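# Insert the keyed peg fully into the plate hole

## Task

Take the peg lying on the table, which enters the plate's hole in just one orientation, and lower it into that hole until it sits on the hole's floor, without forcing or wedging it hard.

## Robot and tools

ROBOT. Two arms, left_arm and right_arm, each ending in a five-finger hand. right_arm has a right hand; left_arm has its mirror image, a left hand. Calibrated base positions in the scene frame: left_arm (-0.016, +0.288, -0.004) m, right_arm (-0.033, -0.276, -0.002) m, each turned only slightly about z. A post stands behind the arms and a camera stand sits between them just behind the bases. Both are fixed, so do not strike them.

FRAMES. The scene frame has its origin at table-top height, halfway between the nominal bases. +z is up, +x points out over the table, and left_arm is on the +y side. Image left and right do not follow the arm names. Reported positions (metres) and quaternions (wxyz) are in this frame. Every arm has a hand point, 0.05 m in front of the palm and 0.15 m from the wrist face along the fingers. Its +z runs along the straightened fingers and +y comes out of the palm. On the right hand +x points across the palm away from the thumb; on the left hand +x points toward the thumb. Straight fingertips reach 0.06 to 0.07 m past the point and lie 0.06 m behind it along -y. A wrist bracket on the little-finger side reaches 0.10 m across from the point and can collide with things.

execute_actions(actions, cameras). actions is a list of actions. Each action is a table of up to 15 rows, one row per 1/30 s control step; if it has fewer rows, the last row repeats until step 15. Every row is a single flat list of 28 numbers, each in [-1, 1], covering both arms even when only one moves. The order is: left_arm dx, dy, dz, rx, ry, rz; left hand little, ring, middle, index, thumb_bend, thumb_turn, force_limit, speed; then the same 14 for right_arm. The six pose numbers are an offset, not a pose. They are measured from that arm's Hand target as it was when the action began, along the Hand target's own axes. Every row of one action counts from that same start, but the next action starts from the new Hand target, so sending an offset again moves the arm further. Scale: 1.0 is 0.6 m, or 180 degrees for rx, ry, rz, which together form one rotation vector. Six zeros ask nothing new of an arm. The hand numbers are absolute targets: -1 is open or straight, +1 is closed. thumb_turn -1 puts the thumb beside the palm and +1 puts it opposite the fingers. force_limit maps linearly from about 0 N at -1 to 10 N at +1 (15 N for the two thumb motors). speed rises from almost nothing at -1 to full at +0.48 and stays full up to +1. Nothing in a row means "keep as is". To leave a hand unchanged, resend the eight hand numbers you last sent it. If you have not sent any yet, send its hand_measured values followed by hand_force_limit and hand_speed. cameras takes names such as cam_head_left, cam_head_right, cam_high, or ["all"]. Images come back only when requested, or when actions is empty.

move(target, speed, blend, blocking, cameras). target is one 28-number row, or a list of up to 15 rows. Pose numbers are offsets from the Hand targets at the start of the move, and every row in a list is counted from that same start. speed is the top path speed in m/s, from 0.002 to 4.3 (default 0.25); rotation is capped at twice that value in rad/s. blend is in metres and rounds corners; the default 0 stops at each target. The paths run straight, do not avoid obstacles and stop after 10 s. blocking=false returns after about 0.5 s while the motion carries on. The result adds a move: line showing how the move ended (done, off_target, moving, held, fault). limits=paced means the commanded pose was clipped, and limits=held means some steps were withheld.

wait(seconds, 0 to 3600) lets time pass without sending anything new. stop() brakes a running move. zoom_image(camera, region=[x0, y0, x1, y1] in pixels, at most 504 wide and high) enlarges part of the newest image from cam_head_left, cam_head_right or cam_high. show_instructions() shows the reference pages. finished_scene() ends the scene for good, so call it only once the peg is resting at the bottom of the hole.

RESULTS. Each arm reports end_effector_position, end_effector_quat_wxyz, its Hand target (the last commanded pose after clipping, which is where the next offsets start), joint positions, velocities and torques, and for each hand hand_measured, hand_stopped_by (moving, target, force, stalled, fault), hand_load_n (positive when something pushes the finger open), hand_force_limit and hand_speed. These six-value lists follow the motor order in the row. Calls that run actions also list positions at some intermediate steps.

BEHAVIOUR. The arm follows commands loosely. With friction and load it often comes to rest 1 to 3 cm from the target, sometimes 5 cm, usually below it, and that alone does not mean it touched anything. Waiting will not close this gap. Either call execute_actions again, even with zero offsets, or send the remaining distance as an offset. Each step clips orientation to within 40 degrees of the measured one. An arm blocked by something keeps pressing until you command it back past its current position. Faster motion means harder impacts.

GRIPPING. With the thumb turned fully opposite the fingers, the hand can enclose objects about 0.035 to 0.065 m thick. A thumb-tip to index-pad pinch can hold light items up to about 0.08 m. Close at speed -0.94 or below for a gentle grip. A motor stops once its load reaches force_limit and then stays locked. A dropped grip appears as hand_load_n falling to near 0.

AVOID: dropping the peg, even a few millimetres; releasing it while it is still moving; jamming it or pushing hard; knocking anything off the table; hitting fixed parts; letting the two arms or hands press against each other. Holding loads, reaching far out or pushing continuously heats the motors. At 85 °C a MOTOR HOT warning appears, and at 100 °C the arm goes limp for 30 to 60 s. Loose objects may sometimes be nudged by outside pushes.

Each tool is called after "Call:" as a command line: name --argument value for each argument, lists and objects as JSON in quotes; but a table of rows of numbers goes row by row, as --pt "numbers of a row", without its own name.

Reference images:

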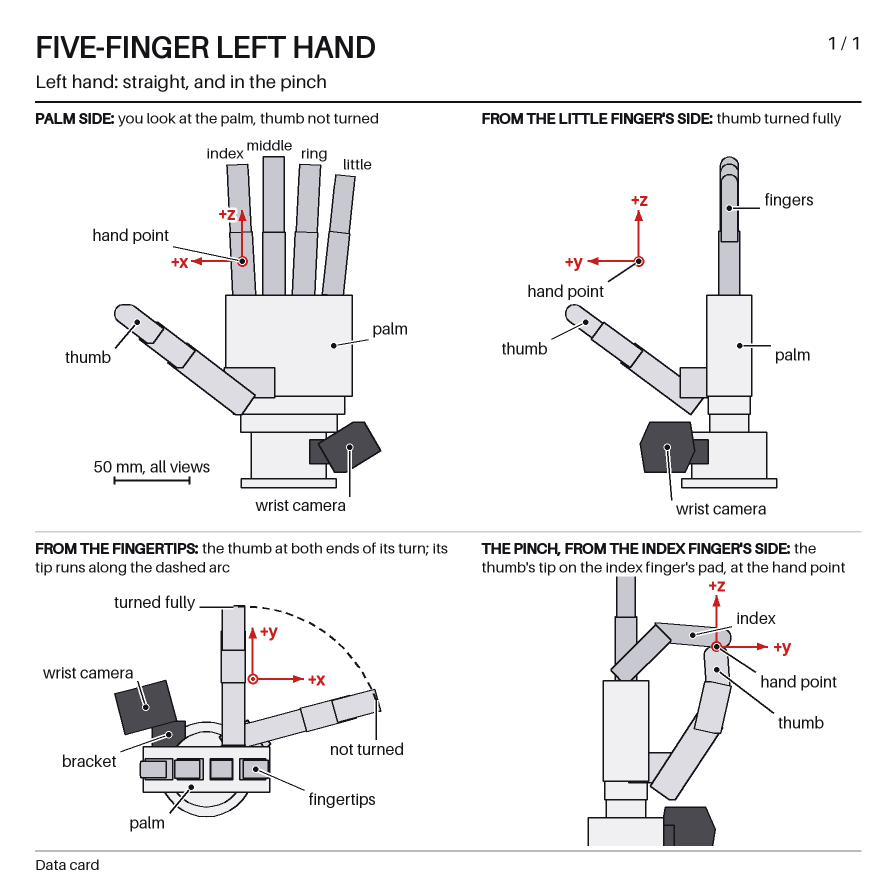

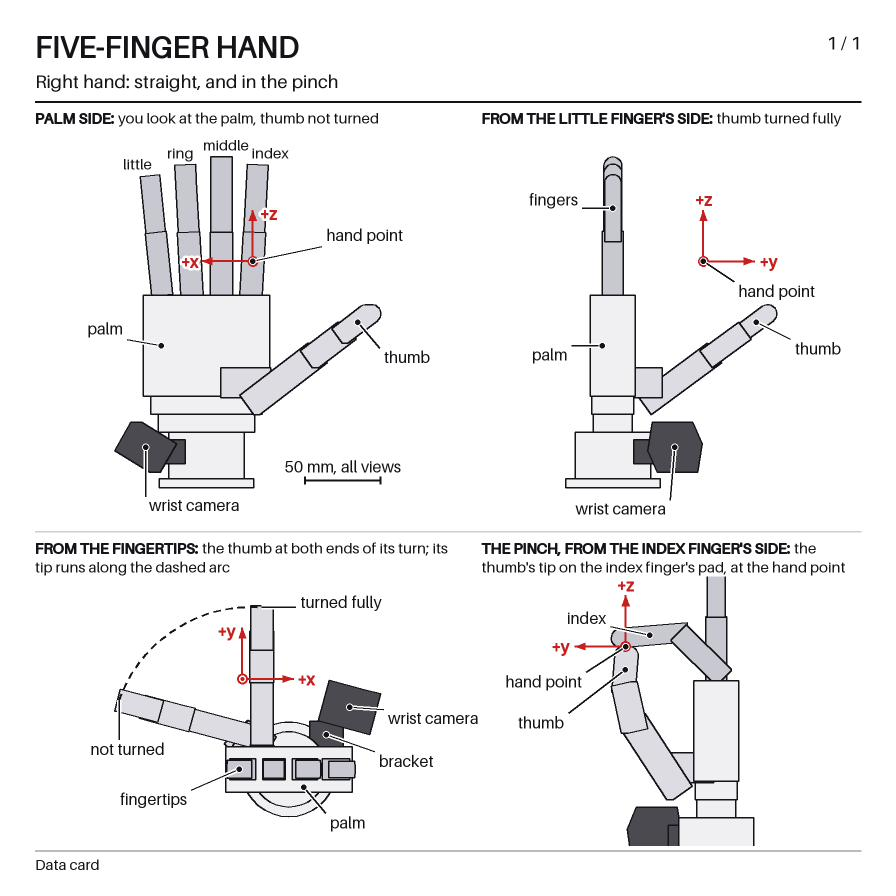

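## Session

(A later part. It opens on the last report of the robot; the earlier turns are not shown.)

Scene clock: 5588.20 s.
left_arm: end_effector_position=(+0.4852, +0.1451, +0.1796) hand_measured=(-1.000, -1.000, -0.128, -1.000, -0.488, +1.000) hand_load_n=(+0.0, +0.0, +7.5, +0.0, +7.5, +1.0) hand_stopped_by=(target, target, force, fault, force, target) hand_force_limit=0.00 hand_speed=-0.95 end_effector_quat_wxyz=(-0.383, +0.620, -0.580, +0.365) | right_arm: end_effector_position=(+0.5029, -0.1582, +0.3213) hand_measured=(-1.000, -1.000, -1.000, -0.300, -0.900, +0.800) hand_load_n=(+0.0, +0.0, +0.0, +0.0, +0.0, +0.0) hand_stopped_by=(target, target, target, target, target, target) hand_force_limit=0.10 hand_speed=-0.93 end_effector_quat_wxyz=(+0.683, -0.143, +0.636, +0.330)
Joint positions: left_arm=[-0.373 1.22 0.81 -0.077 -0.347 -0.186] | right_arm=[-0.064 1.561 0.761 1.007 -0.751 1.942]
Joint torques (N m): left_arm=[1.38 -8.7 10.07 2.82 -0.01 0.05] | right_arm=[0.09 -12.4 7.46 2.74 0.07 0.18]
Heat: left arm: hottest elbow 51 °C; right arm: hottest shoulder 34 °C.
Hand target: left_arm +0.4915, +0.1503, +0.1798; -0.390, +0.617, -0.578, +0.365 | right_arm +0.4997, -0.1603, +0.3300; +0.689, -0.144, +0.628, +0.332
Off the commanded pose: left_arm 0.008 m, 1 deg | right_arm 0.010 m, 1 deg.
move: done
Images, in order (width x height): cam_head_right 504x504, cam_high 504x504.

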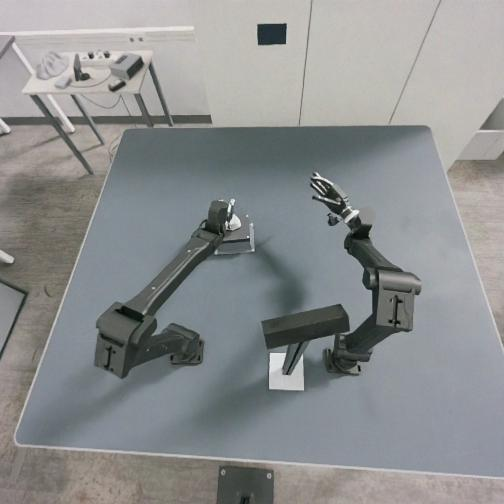

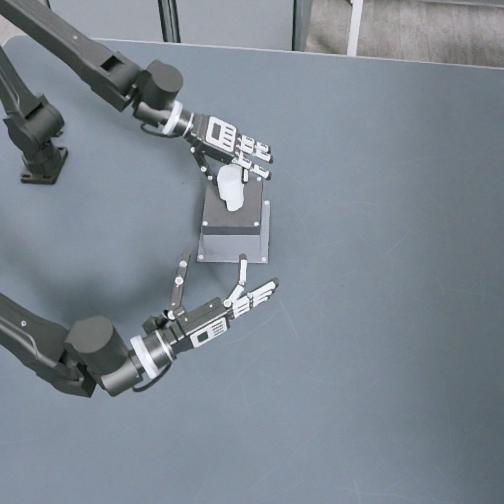

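Call:
zoom_image --camera "cam_high" --region '[208, 162, 258, 212]'

Call:
zoom_image --camera "cam_head_right" --region '[221, 210, 246, 235]'

Scaled by 10.080.

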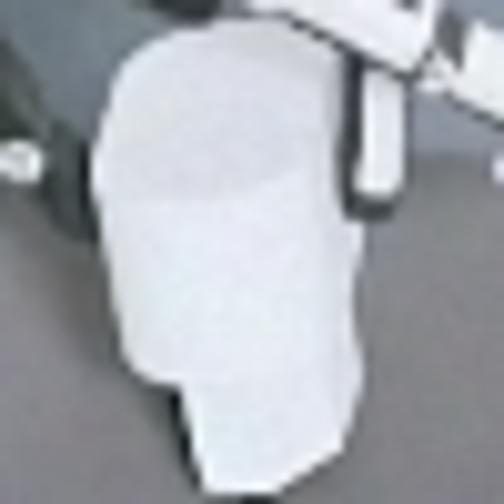

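Scaled by 20.160.

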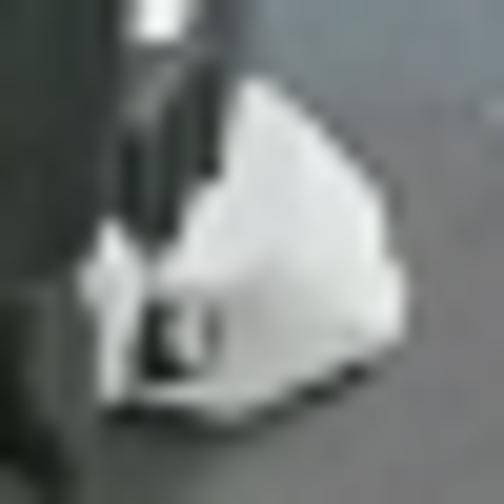

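Call:
move --target '[0.03,0.0017,0.0004,0,0,0,-1,-1,0.15,-1,-0.05,1,0.0,-0.95,0,0,0,0,0,0,-1,-1,-1,-0.3,-0.9,0.8,0.1,-0.93]' --speed 0.03 --cameras '["cam_high","cam_head_right"]'

Call:
zoom_image --camera "cam_high" --region '[208, 162, 258, 212]'

Call:
zoom_image --camera "cam_head_right" --region '[221, 210, 246, 235]'

Scene clock: 5643.53 s.
left_arm: end_effector_position=(+0.4854, +0.1417, +0.1784) hand_measured=(-1.000, -1.000, -0.128, -1.000, -0.488, +1.000) hand_load_n=(+0.0, +0.0, +7.5, +0.0, +7.5, +0.5) hand_stopped_by=(target, target, force, fault, force, target) hand_force_limit=0.00 hand_speed=-0.95 end_effector_quat_wxyz=(-0.392, +0.619, -0.578, +0.360) | right_arm: end_effector_position=(+0.5029, -0.1582, +0.3213) hand_measured=(-1.000, -1.000, -1.000, -0.300, -0.900, +0.800) hand_load_n=(+0.0, +0.0, +0.0, +0.0, +0.0, +0.0) hand_stopped_by=(target, target, target, target, target, target) hand_force_limit=0.10 hand_speed=-0.93 end_effector_quat_wxyz=(+0.683, -0.143, +0.636, +0.330)
Joint positions: left_arm=[-0.392 1.227 0.81 -0.07 -0.38 -0.186] | right_arm=[-0.064 1.561 0.761 1.007 -0.751 1.942]
Joint torques (N m): left_arm=[-0.79 -7.47 11.34 2.41 -0.22 -0.17] | right_arm=[0.03 -12.28 7.47 2.74 0.07 0.17]
Heat: left arm: hottest elbow 52 °C; right arm: hottest shoulder 34 °C.
Hand target: left_arm +0.4925, +0.1324, +0.1790; -0.390, +0.617, -0.577, +0.366 | right_arm +0.4997, -0.1603, +0.3300; +0.689, -0.144, +0.628, +0.332
Off the commanded pose: left_arm 0.012 m, 1 deg | right_arm 0.010 m, 1 deg.
move: off_target (left_arm)
Images, in order (width x height): cam_head_right 504x504, cam_high 504x504.

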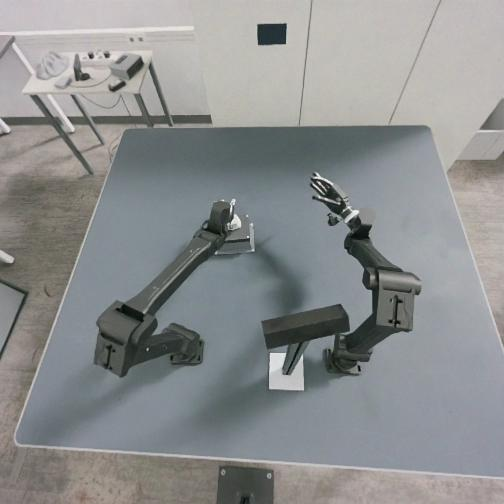

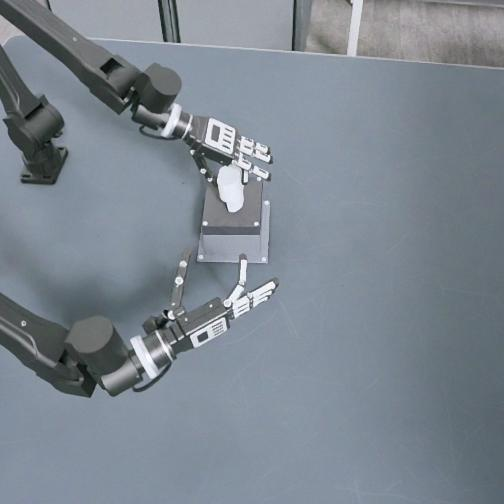

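Scaled by 10.080.

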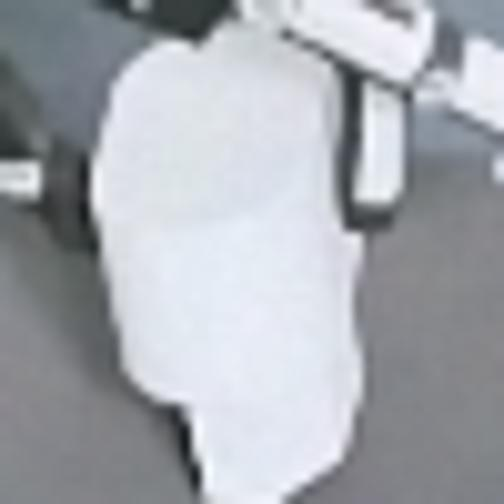

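Scaled by 20.160.

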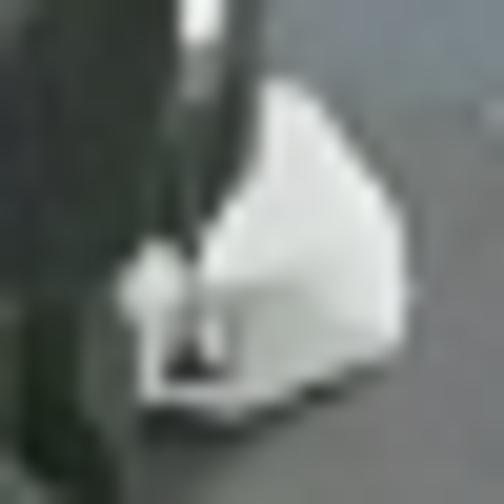

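Call:
move --target '[0.005,-0.002,-0.001,0,0,0,-1,-1,0.15,-1,-0.05,1,0.0,-0.95,0,0,0,0,0,0,-1,-1,-1,-0.3,-0.9,0.8,0.1,-0.93]' --speed 0.03 --cameras '["cam_high","cam_head_right"]'

Call:
zoom_image --camera "cam_high" --region '[208, 162, 258, 212]'

Call:
zoom_image --camera "cam_head_right" --region '[221, 210, 246, 235]'

Scene clock: 5653.13 s.
left_arm: end_effector_position=(+0.4847, +0.1396, +0.1781) hand_measured=(-1.000, -1.000, -0.128, -1.000, -0.488, +1.000) hand_load_n=(+0.0, +0.0, +7.5, +0.0, +7.5, +1.0) hand_stopped_by=(target, target, force, fault, force, target) hand_force_limit=0.00 hand_speed=-0.95 end_effector_quat_wxyz=(-0.393, +0.618, -0.578, +0.360) | right_arm: end_effector_position=(+0.5029, -0.1582, +0.3213) hand_measured=(-1.000, -1.000, -1.000, -0.300, -0.900, +0.800) hand_load_n=(+0.0, +0.0, -0.5, +0.0, +0.0, +0.0) hand_stopped_by=(target, target, target, target, target, target) hand_force_limit=0.10 hand_speed=-0.93 end_effector_quat_wxyz=(+0.683, -0.143, +0.636, +0.330)
Joint positions: left_arm=[-0.399 1.227 0.81 -0.07 -0.387 -0.186] | right_arm=[-0.064 1.561 0.761 1.007 -0.751 1.942]
Joint torques (N m): left_arm=[-0.85 -7.41 11.81 2.17 -0.2 -0.2] | right_arm=[0.09 -12.34 7.45 2.76 0.07 0.17]
Heat: left arm: hottest elbow 53 °C; right arm: hottest shoulder 34 °C.
Hand target: left_arm +0.4927, +0.1293, +0.1804; -0.390, +0.617, -0.577, +0.366 | right_arm +0.4997, -0.1603, +0.3300; +0.689, -0.144, +0.628, +0.332
Off the commanded pose: left_arm 0.013 m, 1 deg | right_arm 0.010 m, 1 deg.
move: off_target (left_arm)
Images, in order (width x height): cam_head_right 504x504, cam_high 504x504.

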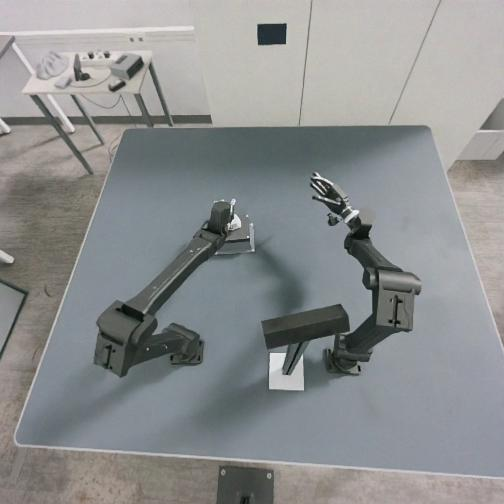

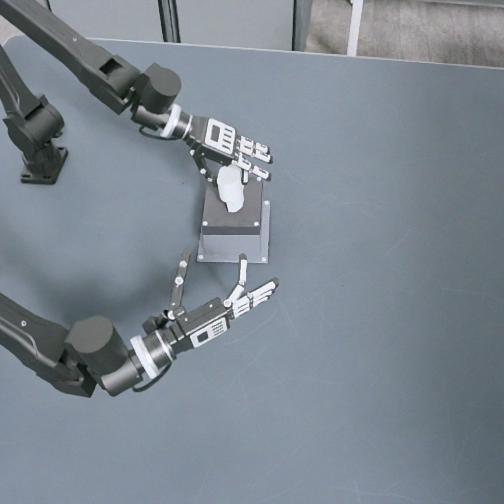

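Scaled by 10.080.

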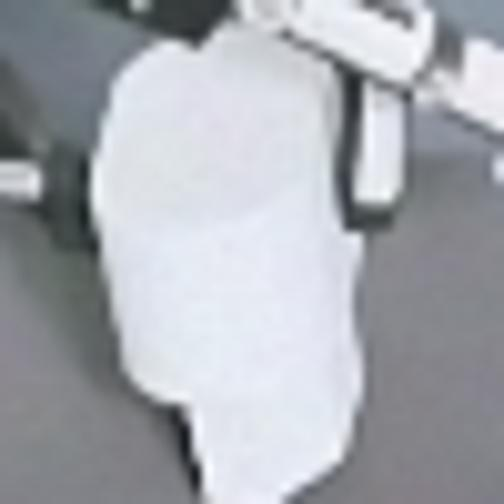

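Scaled by 20.160.

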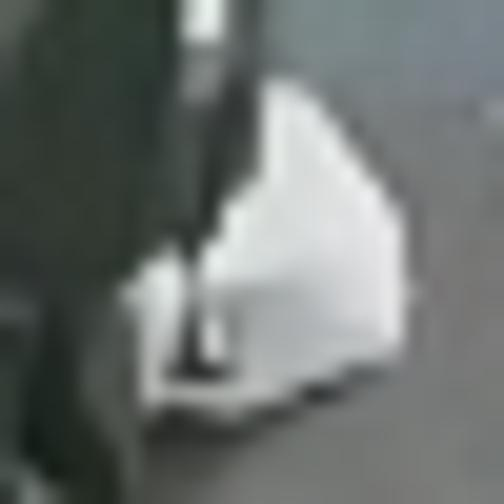

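Call:
move --target '[0,-0.0828,-0.0394,0,0,0,-1,-1,0.15,-1,-0.05,1,0.0,-0.95,0,0,0,0,0,0,-1,-1,-1,-0.3,-0.9,0.8,0.1,-0.93]' --speed 0.05 --cameras '["cam_high","cam_head_right"]'

Call:
zoom_image --camera "cam_high" --region '[208, 152, 258, 202]'

Call:
zoom_image --camera "cam_head_right" --region '[206, 196, 256, 246]'

Scene clock: 5662.87 s.
left_arm: end_effector_position=(+0.4794, +0.1418, +0.1958) hand_measured=(-1.000, -1.000, -0.128, -1.000, -0.488, +1.000) hand_load_n=(+0.0, +0.0, +8.0, +0.0, +7.5, +1.0) hand_stopped_by=(target, target, force, fault, force, target) hand_force_limit=0.00 hand_speed=-0.95 end_effector_quat_wxyz=(-0.382, +0.624, -0.594, +0.334) | right_arm: end_effector_position=(+0.5029, -0.1582, +0.3213) hand_measured=(-1.000, -1.000, -1.000, -0.300, -0.900, +0.800) hand_load_n=(+0.0, +0.0, +0.0, +0.0, +0.0, -0.5) hand_stopped_by=(target, target, target, target, target, target) hand_force_limit=0.10 hand_speed=-0.93 end_effector_quat_wxyz=(+0.683, -0.143, +0.636, +0.330)
Joint positions: left_arm=[-0.399 1.21 0.883 -0.224 -0.389 -0.186] | right_arm=[-0.064 1.561 0.761 1.007 -0.751 1.942]
Joint torques (N m): left_arm=[-0.85 -11.28 14.8 1.68 -0.12 -0.2] | right_arm=[0.09 -12.4 7.46 2.76 0.07 0.17]
Heat: left arm: hottest elbow 54 °C; right arm: hottest shoulder 34 °C.
Hand target: left_arm +0.4926, +0.1294, +0.2351; -0.390, +0.617, -0.578, +0.365 | right_arm +0.4997, -0.1603, +0.3300; +0.689, -0.144, +0.628, +0.332
Off the commanded pose: left_arm 0.044 m, 4 deg | right_arm 0.010 m, 1 deg.
move: off_target (left_arm)
Images, in order (width x height): cam_head_right 504x504, cam_high 504x504.

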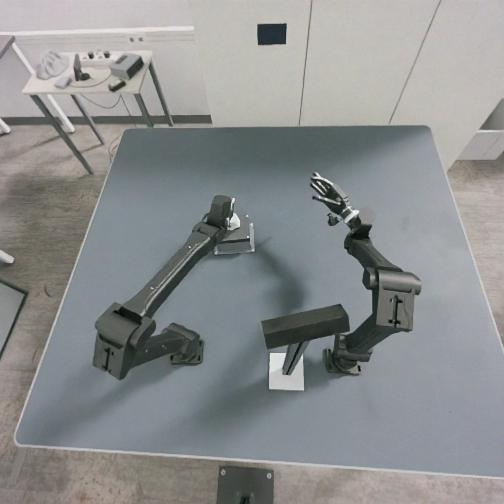

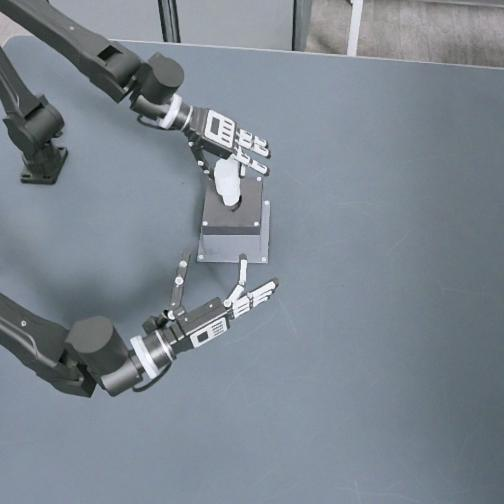

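Scaled by 10.080.

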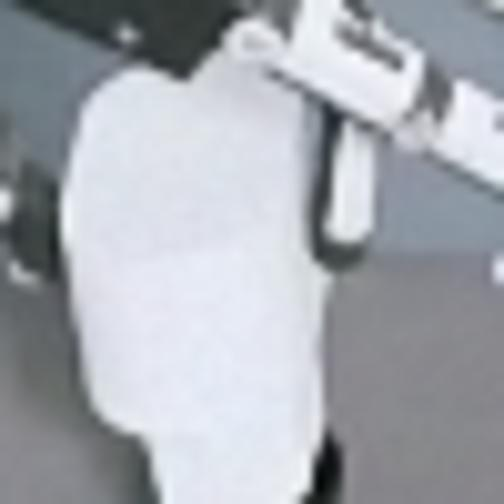

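Scaled by 10.080.

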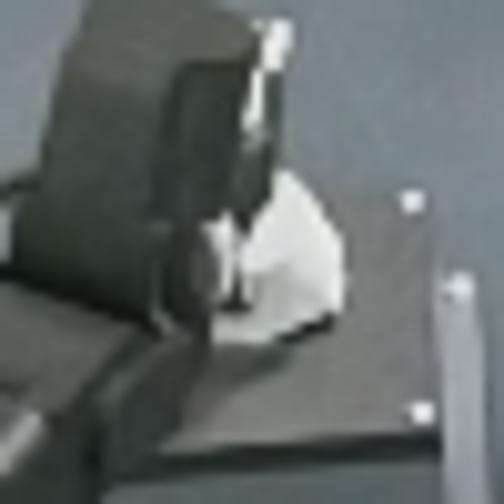

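Call:
move --target '[0,-0.045,-0.0215,0,0,0,-1,-1,0.15,-1,-0.05,1,0.0,-0.95,0,0,0,0,0,0,-1,-1,-1,-0.3,-0.9,0.8,0.1,-0.93]' --speed 0.05 --cameras '["cam_high","cam_head_right"]'

Call:
zoom_image --camera "cam_high" --region '[208, 150, 258, 200]'

Call:
zoom_image --camera "cam_head_right" --region '[206, 196, 256, 246]'

Scene clock: 5677.17 s.
left_arm: end_effector_position=(+0.4811, +0.1412, +0.2245) hand_measured=(-1.000, -1.000, -0.128, -1.000, -0.488, +1.000) hand_load_n=(+0.0, +0.0, +8.0, +0.0, +7.5, +1.0) hand_stopped_by=(target, target, force, fault, force, target) hand_force_limit=0.00 hand_speed=-0.95 end_effector_quat_wxyz=(-0.382, +0.624, -0.594, +0.334) | right_arm: end_effector_position=(+0.5029, -0.1582, +0.3213) hand_measured=(-1.000, -1.000, -1.000, -0.300, -0.900, +0.800) hand_load_n=(+0.0, +0.0, +0.0, +0.0, +0.0, +0.0) hand_stopped_by=(target, target, target, target, target, target) hand_force_limit=0.10 hand_speed=-0.93 end_effector_quat_wxyz=(+0.683, -0.143, +0.636, +0.330)
Joint positions: left_arm=[-0.399 1.191 0.947 -0.308 -0.389 -0.186] | right_arm=[-0.064 1.561 0.761 1.007 -0.751 1.942]
Joint torques (N m): left_arm=[-0.85 -11.22 15.17 1.81 -0.12 -0.21] | right_arm=[0.09 -12.34 7.46 2.73 0.07 0.18]
Heat: left arm: hottest elbow 57 °C; right arm: hottest shoulder 34 °C.
Hand target: left_arm +0.4926, +0.1294, +0.2651; -0.390, +0.617, -0.578, +0.365 | right_arm +0.4997, -0.1603, +0.3300; +0.689, -0.144, +0.628, +0.332
Off the commanded pose: left_arm 0.044 m, 4 deg | right_arm 0.010 m, 1 deg.
move: off_target (left_arm)
Images, in order (width x height): cam_head_right 504x504, cam_high 504x504.

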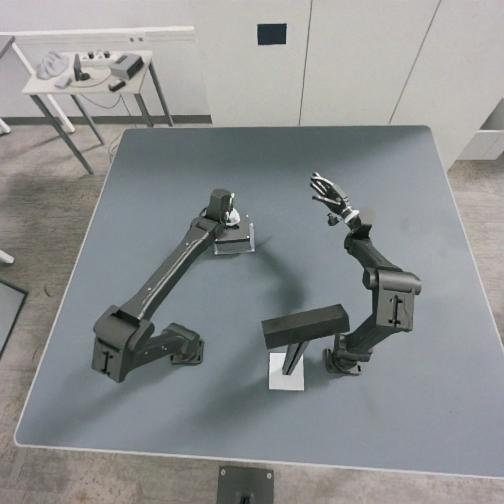

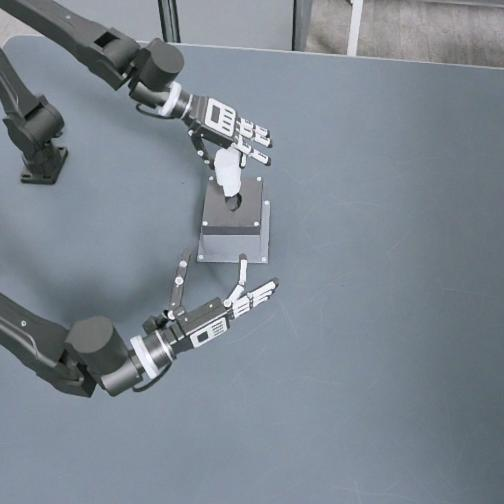

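Scaled by 10.080.

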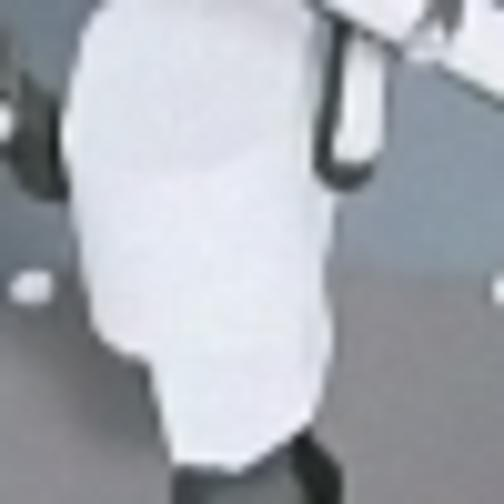

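Scaled by 10.080.

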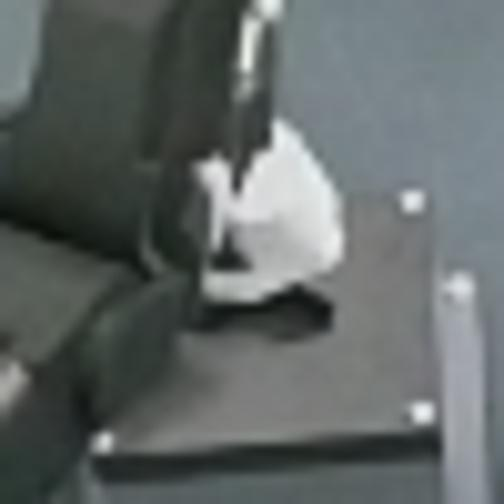

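Call:
move --target '[0.0175,-0.0052,0.011,-0.0415,-0.0014,0.0484,-1,-1,0.15,-1,-0.05,1,0.0,-0.95,0,0,0,0,0,0,-1,-1,-1,-0.3,-0.9,0.8,0.1,-0.93]' --speed 0.06 --cameras '["cam_high","cam_head_right"]'

Call:
zoom_image --camera "cam_high" --region '[208, 150, 258, 200]'

Call:
zoom_image --camera "cam_head_right" --region '[206, 196, 256, 246]'

Scene clock: 5762.50 s.
left_arm: end_effector_position=(+0.4872, +0.1304, +0.2389) hand_measured=(-1.000, -1.000, -0.128, -1.000, -0.488, +1.000) hand_load_n=(+0.0, +0.0, +8.0, +0.0, +7.5, +1.0) hand_stopped_by=(target, target, force, fault, force, target) hand_force_limit=0.00 hand_speed=-0.95 end_effector_quat_wxyz=(+0.367, -0.608, +0.646, -0.279) | right_arm: end_effector_position=(+0.5029, -0.1582, +0.3213) hand_measured=(-1.000, -1.000, -1.000, -0.300, -0.900, +0.800) hand_load_n=(+0.0, +0.0, +0.0, +0.0, +0.0, +0.0) hand_stopped_by=(target, target, target, target, target, target) hand_force_limit=0.10 hand_speed=-0.93 end_effector_quat_wxyz=(+0.683, -0.143, +0.636, +0.330)
Joint positions: left_arm=[-0.42 1.265 1.11 -0.514 -0.389 -0.127] | right_arm=[-0.064 1.561 0.761 1.007 -0.751 1.942]
Joint torques (N m): left_arm=[-1.2 -10.29 15.39 1.51 -0.29 0.05] | right_arm=[0.09 -12.4 7.47 2.74 0.07 0.18]
Heat: left arm: hottest elbow 57 °C; right arm: hottest shoulder 34 °C.
Hand target: left_arm +0.5005, +0.1194, +0.2652; -0.377, +0.596, -0.644, +0.295 | right_arm +0.4997, -0.1603, +0.3300; +0.689, -0.144, +0.628, +0.332
Off the commanded pose: left_arm 0.031 m, 3 deg | right_arm 0.010 m, 1 deg.
move: off_target (left_arm)
Images, in order (width x height): cam_head_right 504x504, cam_high 504x504.

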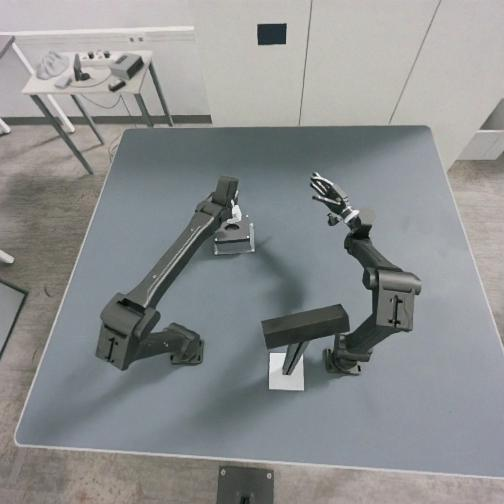

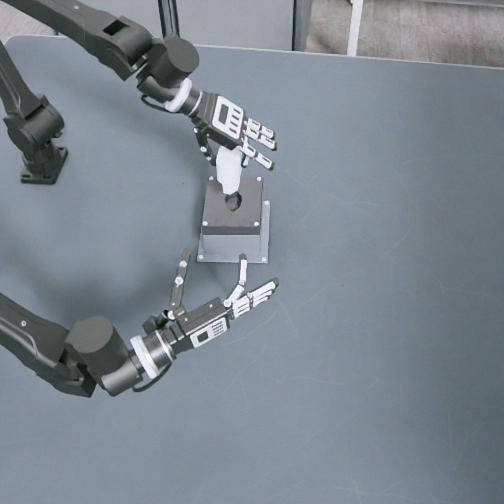

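Scaled by 10.080.

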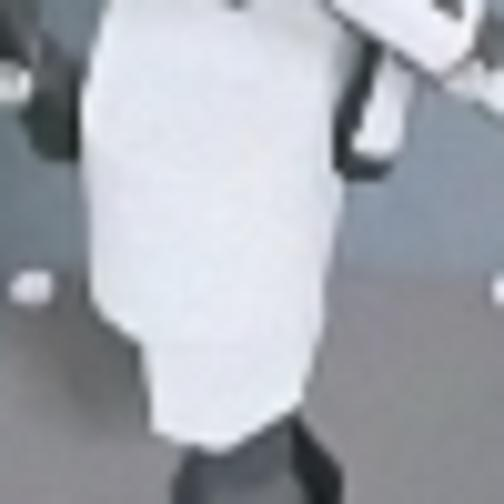

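Scaled by 10.080.

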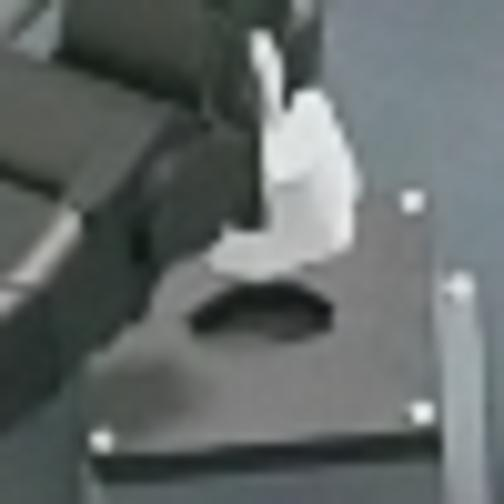

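Call:
zoom_image --camera "cam_high" --region '[219, 178, 243, 202]'

Call:
zoom_image --camera "cam_high" --region '[210, 140, 250, 180]'

Call:
zoom_image --camera "cam_head_right" --region '[220, 202, 245, 227]'

Scaled by 21.000.

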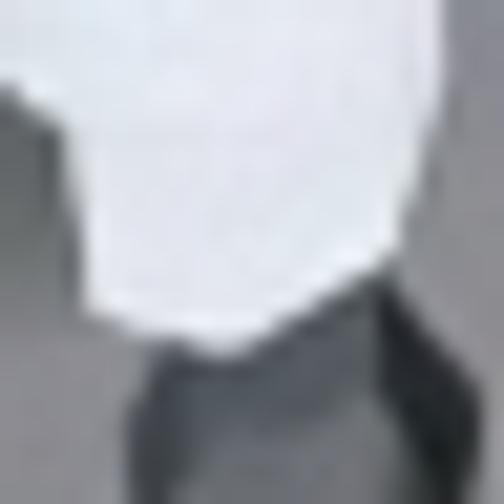

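Scaled by 12.600.

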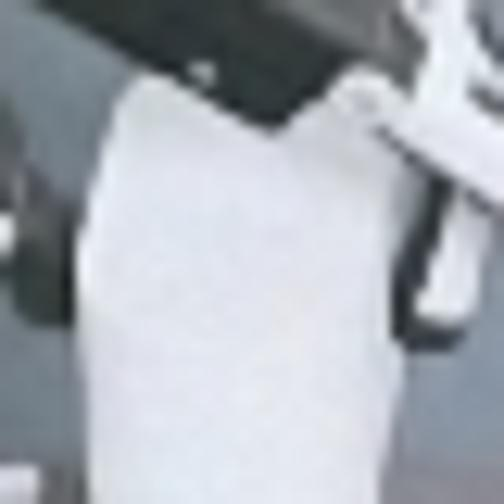

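Scaled by 20.160.

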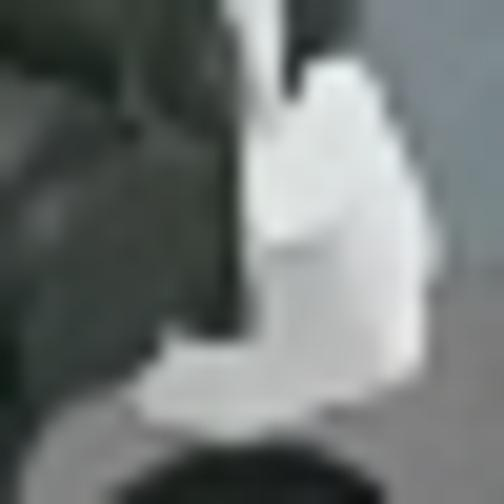

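Call:
move --target '[-0.0345,0.094,0.049,-0.0051,-0.0186,-0.0419,-1,-1,0.15,-1,-0.05,1,0.0,-0.95,0,0,0,0,0,0,-1,-1,-1,-0.3,-0.9,0.8,0.1,-0.93]' --speed 0.06 --cameras '["cam_high","cam_head_right"]'

Call:
zoom_image --camera "cam_high" --region '[219, 188, 243, 212]'

Call:
zoom_image --camera "cam_high" --region '[208, 155, 258, 205]'

Call:
zoom_image --camera "cam_head_right" --region '[206, 196, 256, 246]'

Scene clock: 5893.17 s.
left_arm: end_effector_position=(+0.4867, +0.1443, +0.2006) hand_measured=(-1.000, -1.000, -0.128, -1.000, -0.488, +1.000) hand_load_n=(+0.0, +0.0, +8.0, +0.0, +7.5, +1.5) hand_stopped_by=(target, target, force, fault, force, target) hand_force_limit=0.00 hand_speed=-0.95 end_effector_quat_wxyz=(-0.366, +0.641, -0.610, +0.288) | right_arm: end_effector_position=(+0.5029, -0.1582, +0.3213) hand_measured=(-1.000, -1.000, -1.000, -0.300, -0.900, +0.800) hand_load_n=(+0.0, +0.0, +0.0, +0.0, +0.0, +0.0) hand_stopped_by=(target, target, target, target, target, target) hand_force_limit=0.10 hand_speed=-0.93 end_effector_quat_wxyz=(+0.683, -0.143, +0.636, +0.330)
Joint positions: left_arm=[-0.392 1.265 0.999 -0.395 -0.399 -0.2] | right_arm=[-0.064 1.561 0.761 1.007 -0.751 1.942]
Joint torques (N m): left_arm=[1.32 -10.58 10.54 2.58 -0.35 -0.3] | right_arm=[0.09 -12.34 7.46 2.76 0.07 0.18]
Heat: left arm: hottest elbow 60 °C; right arm: hottest shoulder 34 °C.
Hand target: left_arm +0.4944, +0.1484, +0.2053; -0.370, +0.649, -0.595, +0.297 | right_arm +0.4997, -0.1603, +0.3300; +0.689, -0.144, +0.628, +0.332
Off the commanded pose: left_arm 0.010 m, 2 deg | right_arm 0.010 m, 1 deg.
move: done
Images, in order (width x height): cam_head_right 504x504, cam_high 504x504.

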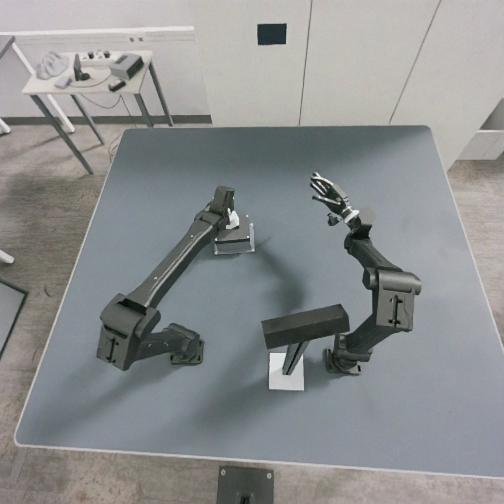

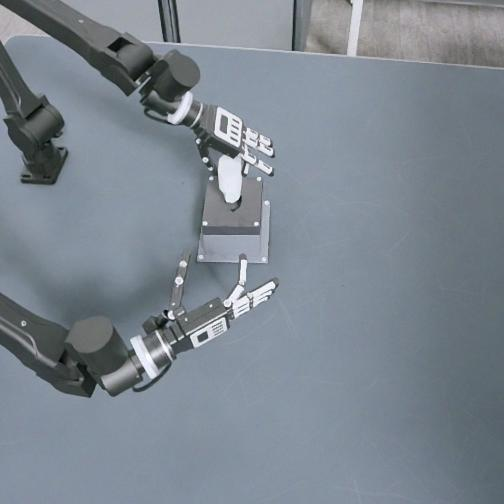

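Scaled by 21.000.

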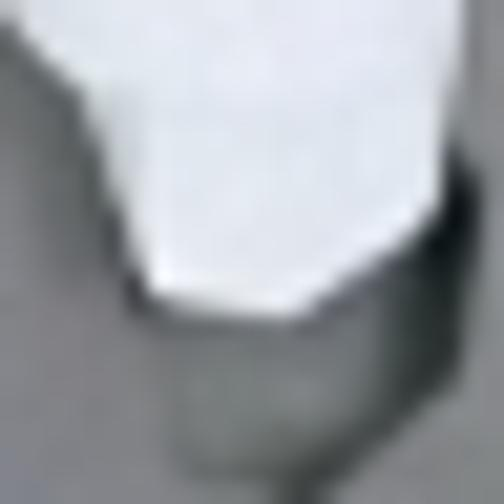

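Scaled by 10.080.

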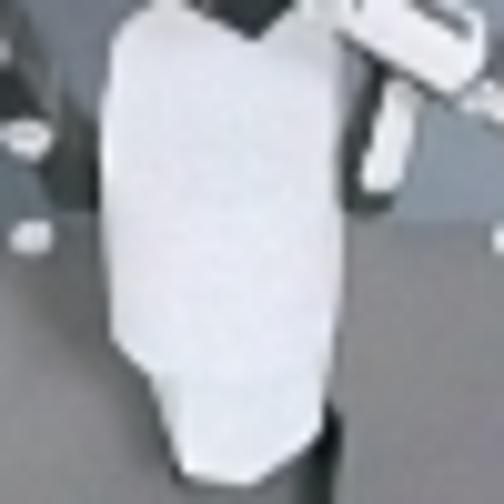

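Scaled by 10.080.

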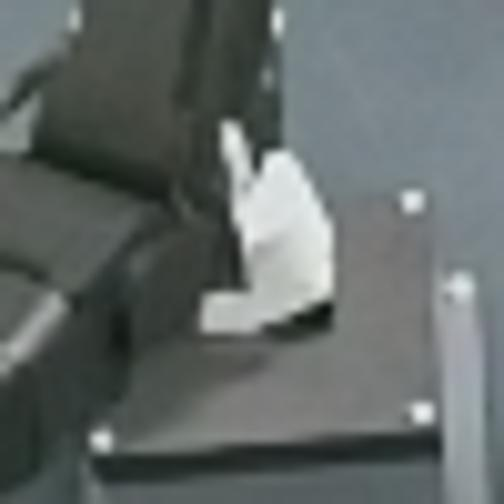

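Call:
zoom_image --camera "cam_high" --region '[214, 152, 230, 168]'

Call:
zoom_image --camera "cam_high" --region '[230, 158, 246, 174]'

Call:
zoom_image --camera "cam_head_right" --region '[222, 208, 242, 228]'

Scaled by 31.500.

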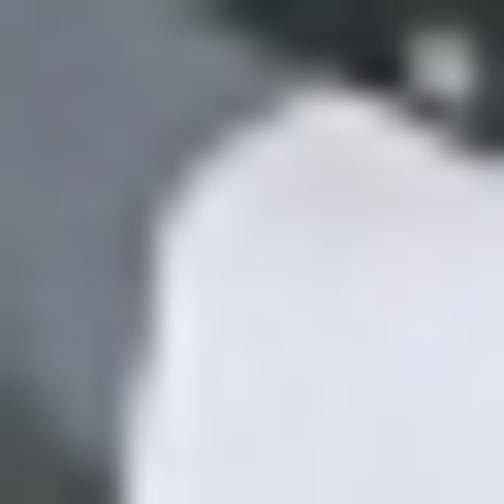

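Scaled by 31.500.

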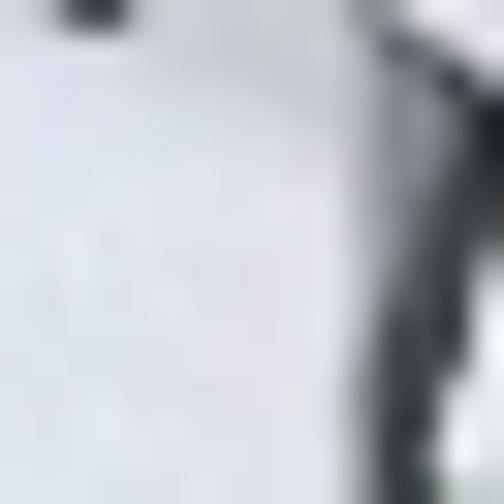

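Scaled by 25.200.

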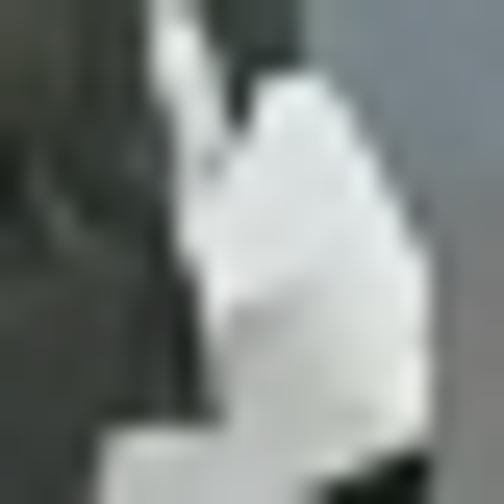

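Call:
move --target '[0.0016,0.0213,0.016,0,0,0,-1,-1,0.15,-1,-0.05,1,0.0,-0.95,0,0,0,0,0,0,-1,-1,-1,-0.3,-0.9,0.8,0.1,-0.93]' --speed 0.06 --cameras '["cam_high","cam_head_right"]'

Call:
zoom_image --camera "cam_high" --region '[224, 194, 244, 214]'

Call:
zoom_image --camera "cam_head_right" --region '[206, 196, 256, 246]'

Scene clock: 5941.93 s.
left_arm: end_effector_position=(+0.4873, +0.1444, +0.1861) hand_measured=(-1.000, -1.000, -0.128, -1.000, -0.488, +1.000) hand_load_n=(+0.0, +0.0, +8.0, -0.5, +7.5, +0.5) hand_stopped_by=(target, target, force, fault, force, target) hand_force_limit=0.00 hand_speed=-0.95 end_effector_quat_wxyz=(-0.367, +0.641, -0.609, +0.290) | right_arm: end_effector_position=(+0.5029, -0.1582, +0.3213) hand_measured=(-1.000, -1.000, -1.000, -0.300, -0.900, +0.800) hand_load_n=(+0.5, +0.0, +0.0, +0.0, +0.0, +0.0) hand_stopped_by=(target, target, target, target, target, target) hand_force_limit=0.10 hand_speed=-0.93 end_effector_quat_wxyz=(+0.683, -0.143, +0.636, +0.330)
Joint positions: left_arm=[-0.391 1.277 0.968 -0.349 -0.399 -0.2] | right_arm=[-0.064 1.561 0.761 1.007 -0.751 1.942]
Joint torques (N m): left_arm=[1.26 -10.29 10.45 2.56 -0.33 -0.28] | right_arm=[0.15 -12.34 7.46 2.74 0.07 0.17]
Heat: left arm: hottest elbow 57 °C; right arm: hottest shoulder 34 °C.
Hand target: left_arm +0.4954, +0.1484, +0.1891; -0.370, +0.649, -0.595, +0.296 | right_arm +0.4997, -0.1603, +0.3300; +0.689, -0.144, +0.628, +0.332
Off the commanded pose: left_arm 0.010 m, 2 deg | right_arm 0.010 m, 1 deg.
move: done
Images, in order (width x height): cam_head_right 504x504, cam_high 504x504.

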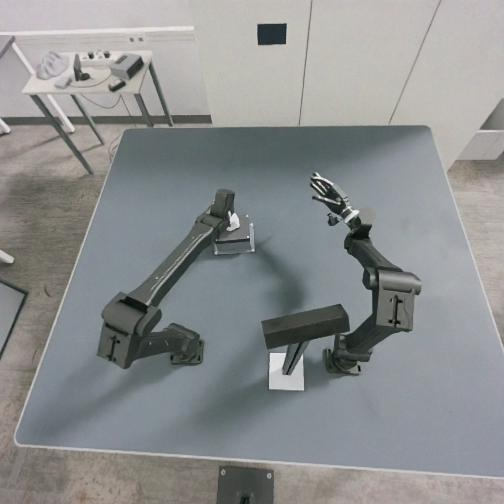

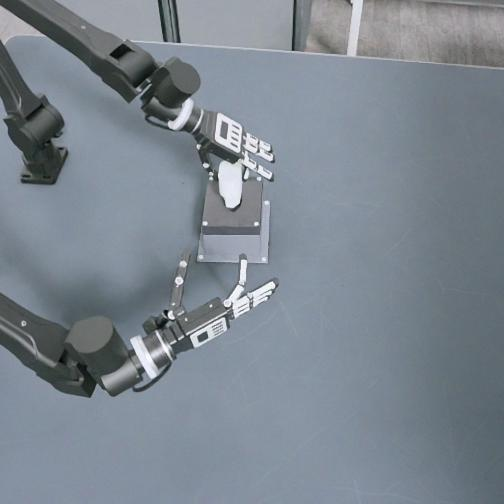

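Scaled by 25.200.

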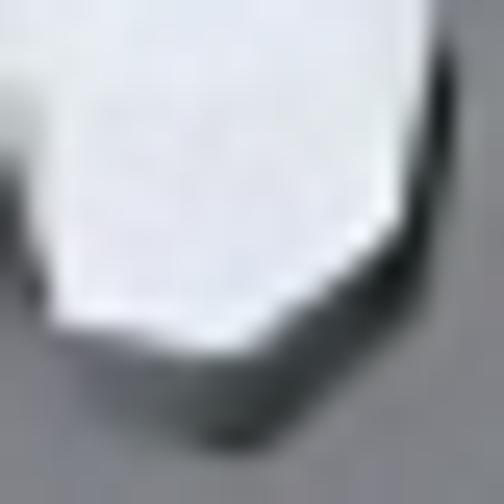

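Scaled by 10.080.

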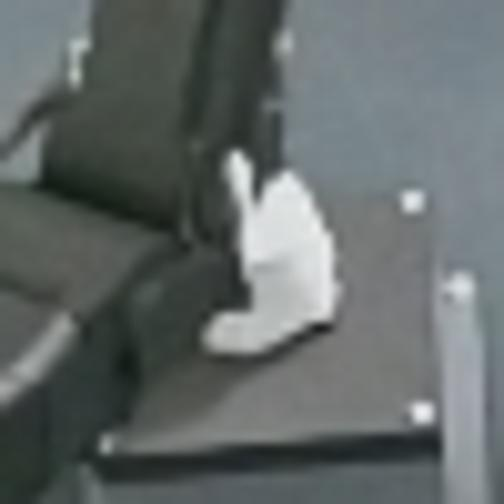

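Call:
move --target '[0.0062,-0.0443,0.0422,0,0,0,-1,-1,0.15,-1,-0.05,1,0.0,-0.95,0,0,0,0,0,0,-1,-1,-1,-0.3,-0.9,0.8,0.1,-0.93]' --speed 0.06 --cameras '["cam_high","cam_head_right"]'

Call:
zoom_image --camera "cam_high" --region '[214, 162, 274, 222]'

Call:
zoom_image --camera "cam_head_right" --region '[206, 190, 256, 240]'

Scene clock: 6042.57 s.
left_arm: end_effector_position=(+0.4967, +0.1450, +0.1727) hand_measured=(-1.000, -1.000, -0.128, -1.000, -0.490, +1.000) hand_load_n=(+0.0, +0.0, +3.0, +0.0, +12.5, +0.0) hand_stopped_by=(target, target, force, fault, force, target) hand_force_limit=0.00 hand_speed=-0.95 end_effector_quat_wxyz=(-0.356, +0.646, -0.616, +0.278) | right_arm: end_effector_position=(+0.5029, -0.1582, +0.3213) hand_measured=(-1.000, -1.000, -1.000, -0.300, -0.900, +0.800) hand_load_n=(+0.0, +0.0, +0.0, +0.0, +0.0, +0.0) hand_stopped_by=(target, target, target, target, target, target) hand_force_limit=0.10 hand_speed=-0.93 end_effector_quat_wxyz=(+0.683, -0.143, +0.636, +0.330)
Joint positions: left_arm=[-0.378 1.326 0.993 -0.36 -0.381 -0.201] | right_arm=[-0.064 1.561 0.761 1.007 -0.751 1.942]
Joint torques (N m): left_arm=[2.43 -8.59 15.91 2.66 -0.22 -0.08] | right_arm=[0.03 -12.34 7.46 2.77 0.07 0.18]
Heat: left arm: hottest elbow 55 °C; right arm: hottest shoulder 34 °C.
Hand target: left_arm +0.5314, +0.1485, +0.1972; -0.370, +0.649, -0.595, +0.296 | right_arm +0.4997, -0.1603, +0.3300; +0.689, -0.144, +0.628, +0.332
Off the commanded pose: left_arm 0.043 m, 4 deg | right_arm 0.010 m, 1 deg.
move: off_target (left_arm)
Images, in order (width x height): cam_head_right 504x504, cam_high 504x504.

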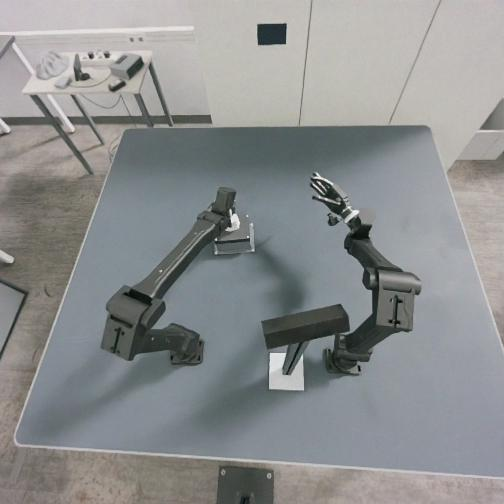

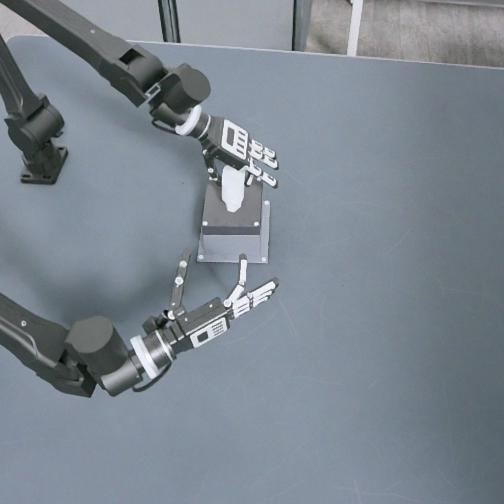

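Scaled by 8.400.

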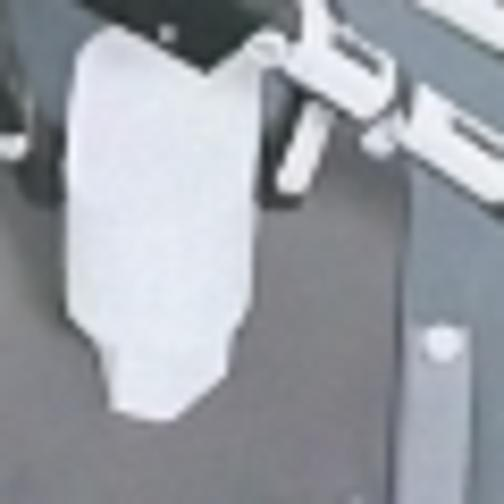

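Scaled by 10.080.

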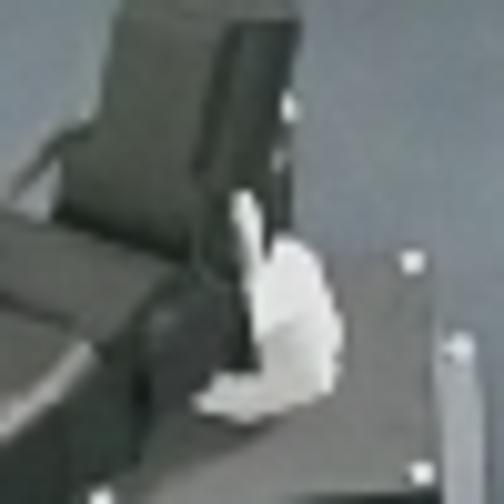

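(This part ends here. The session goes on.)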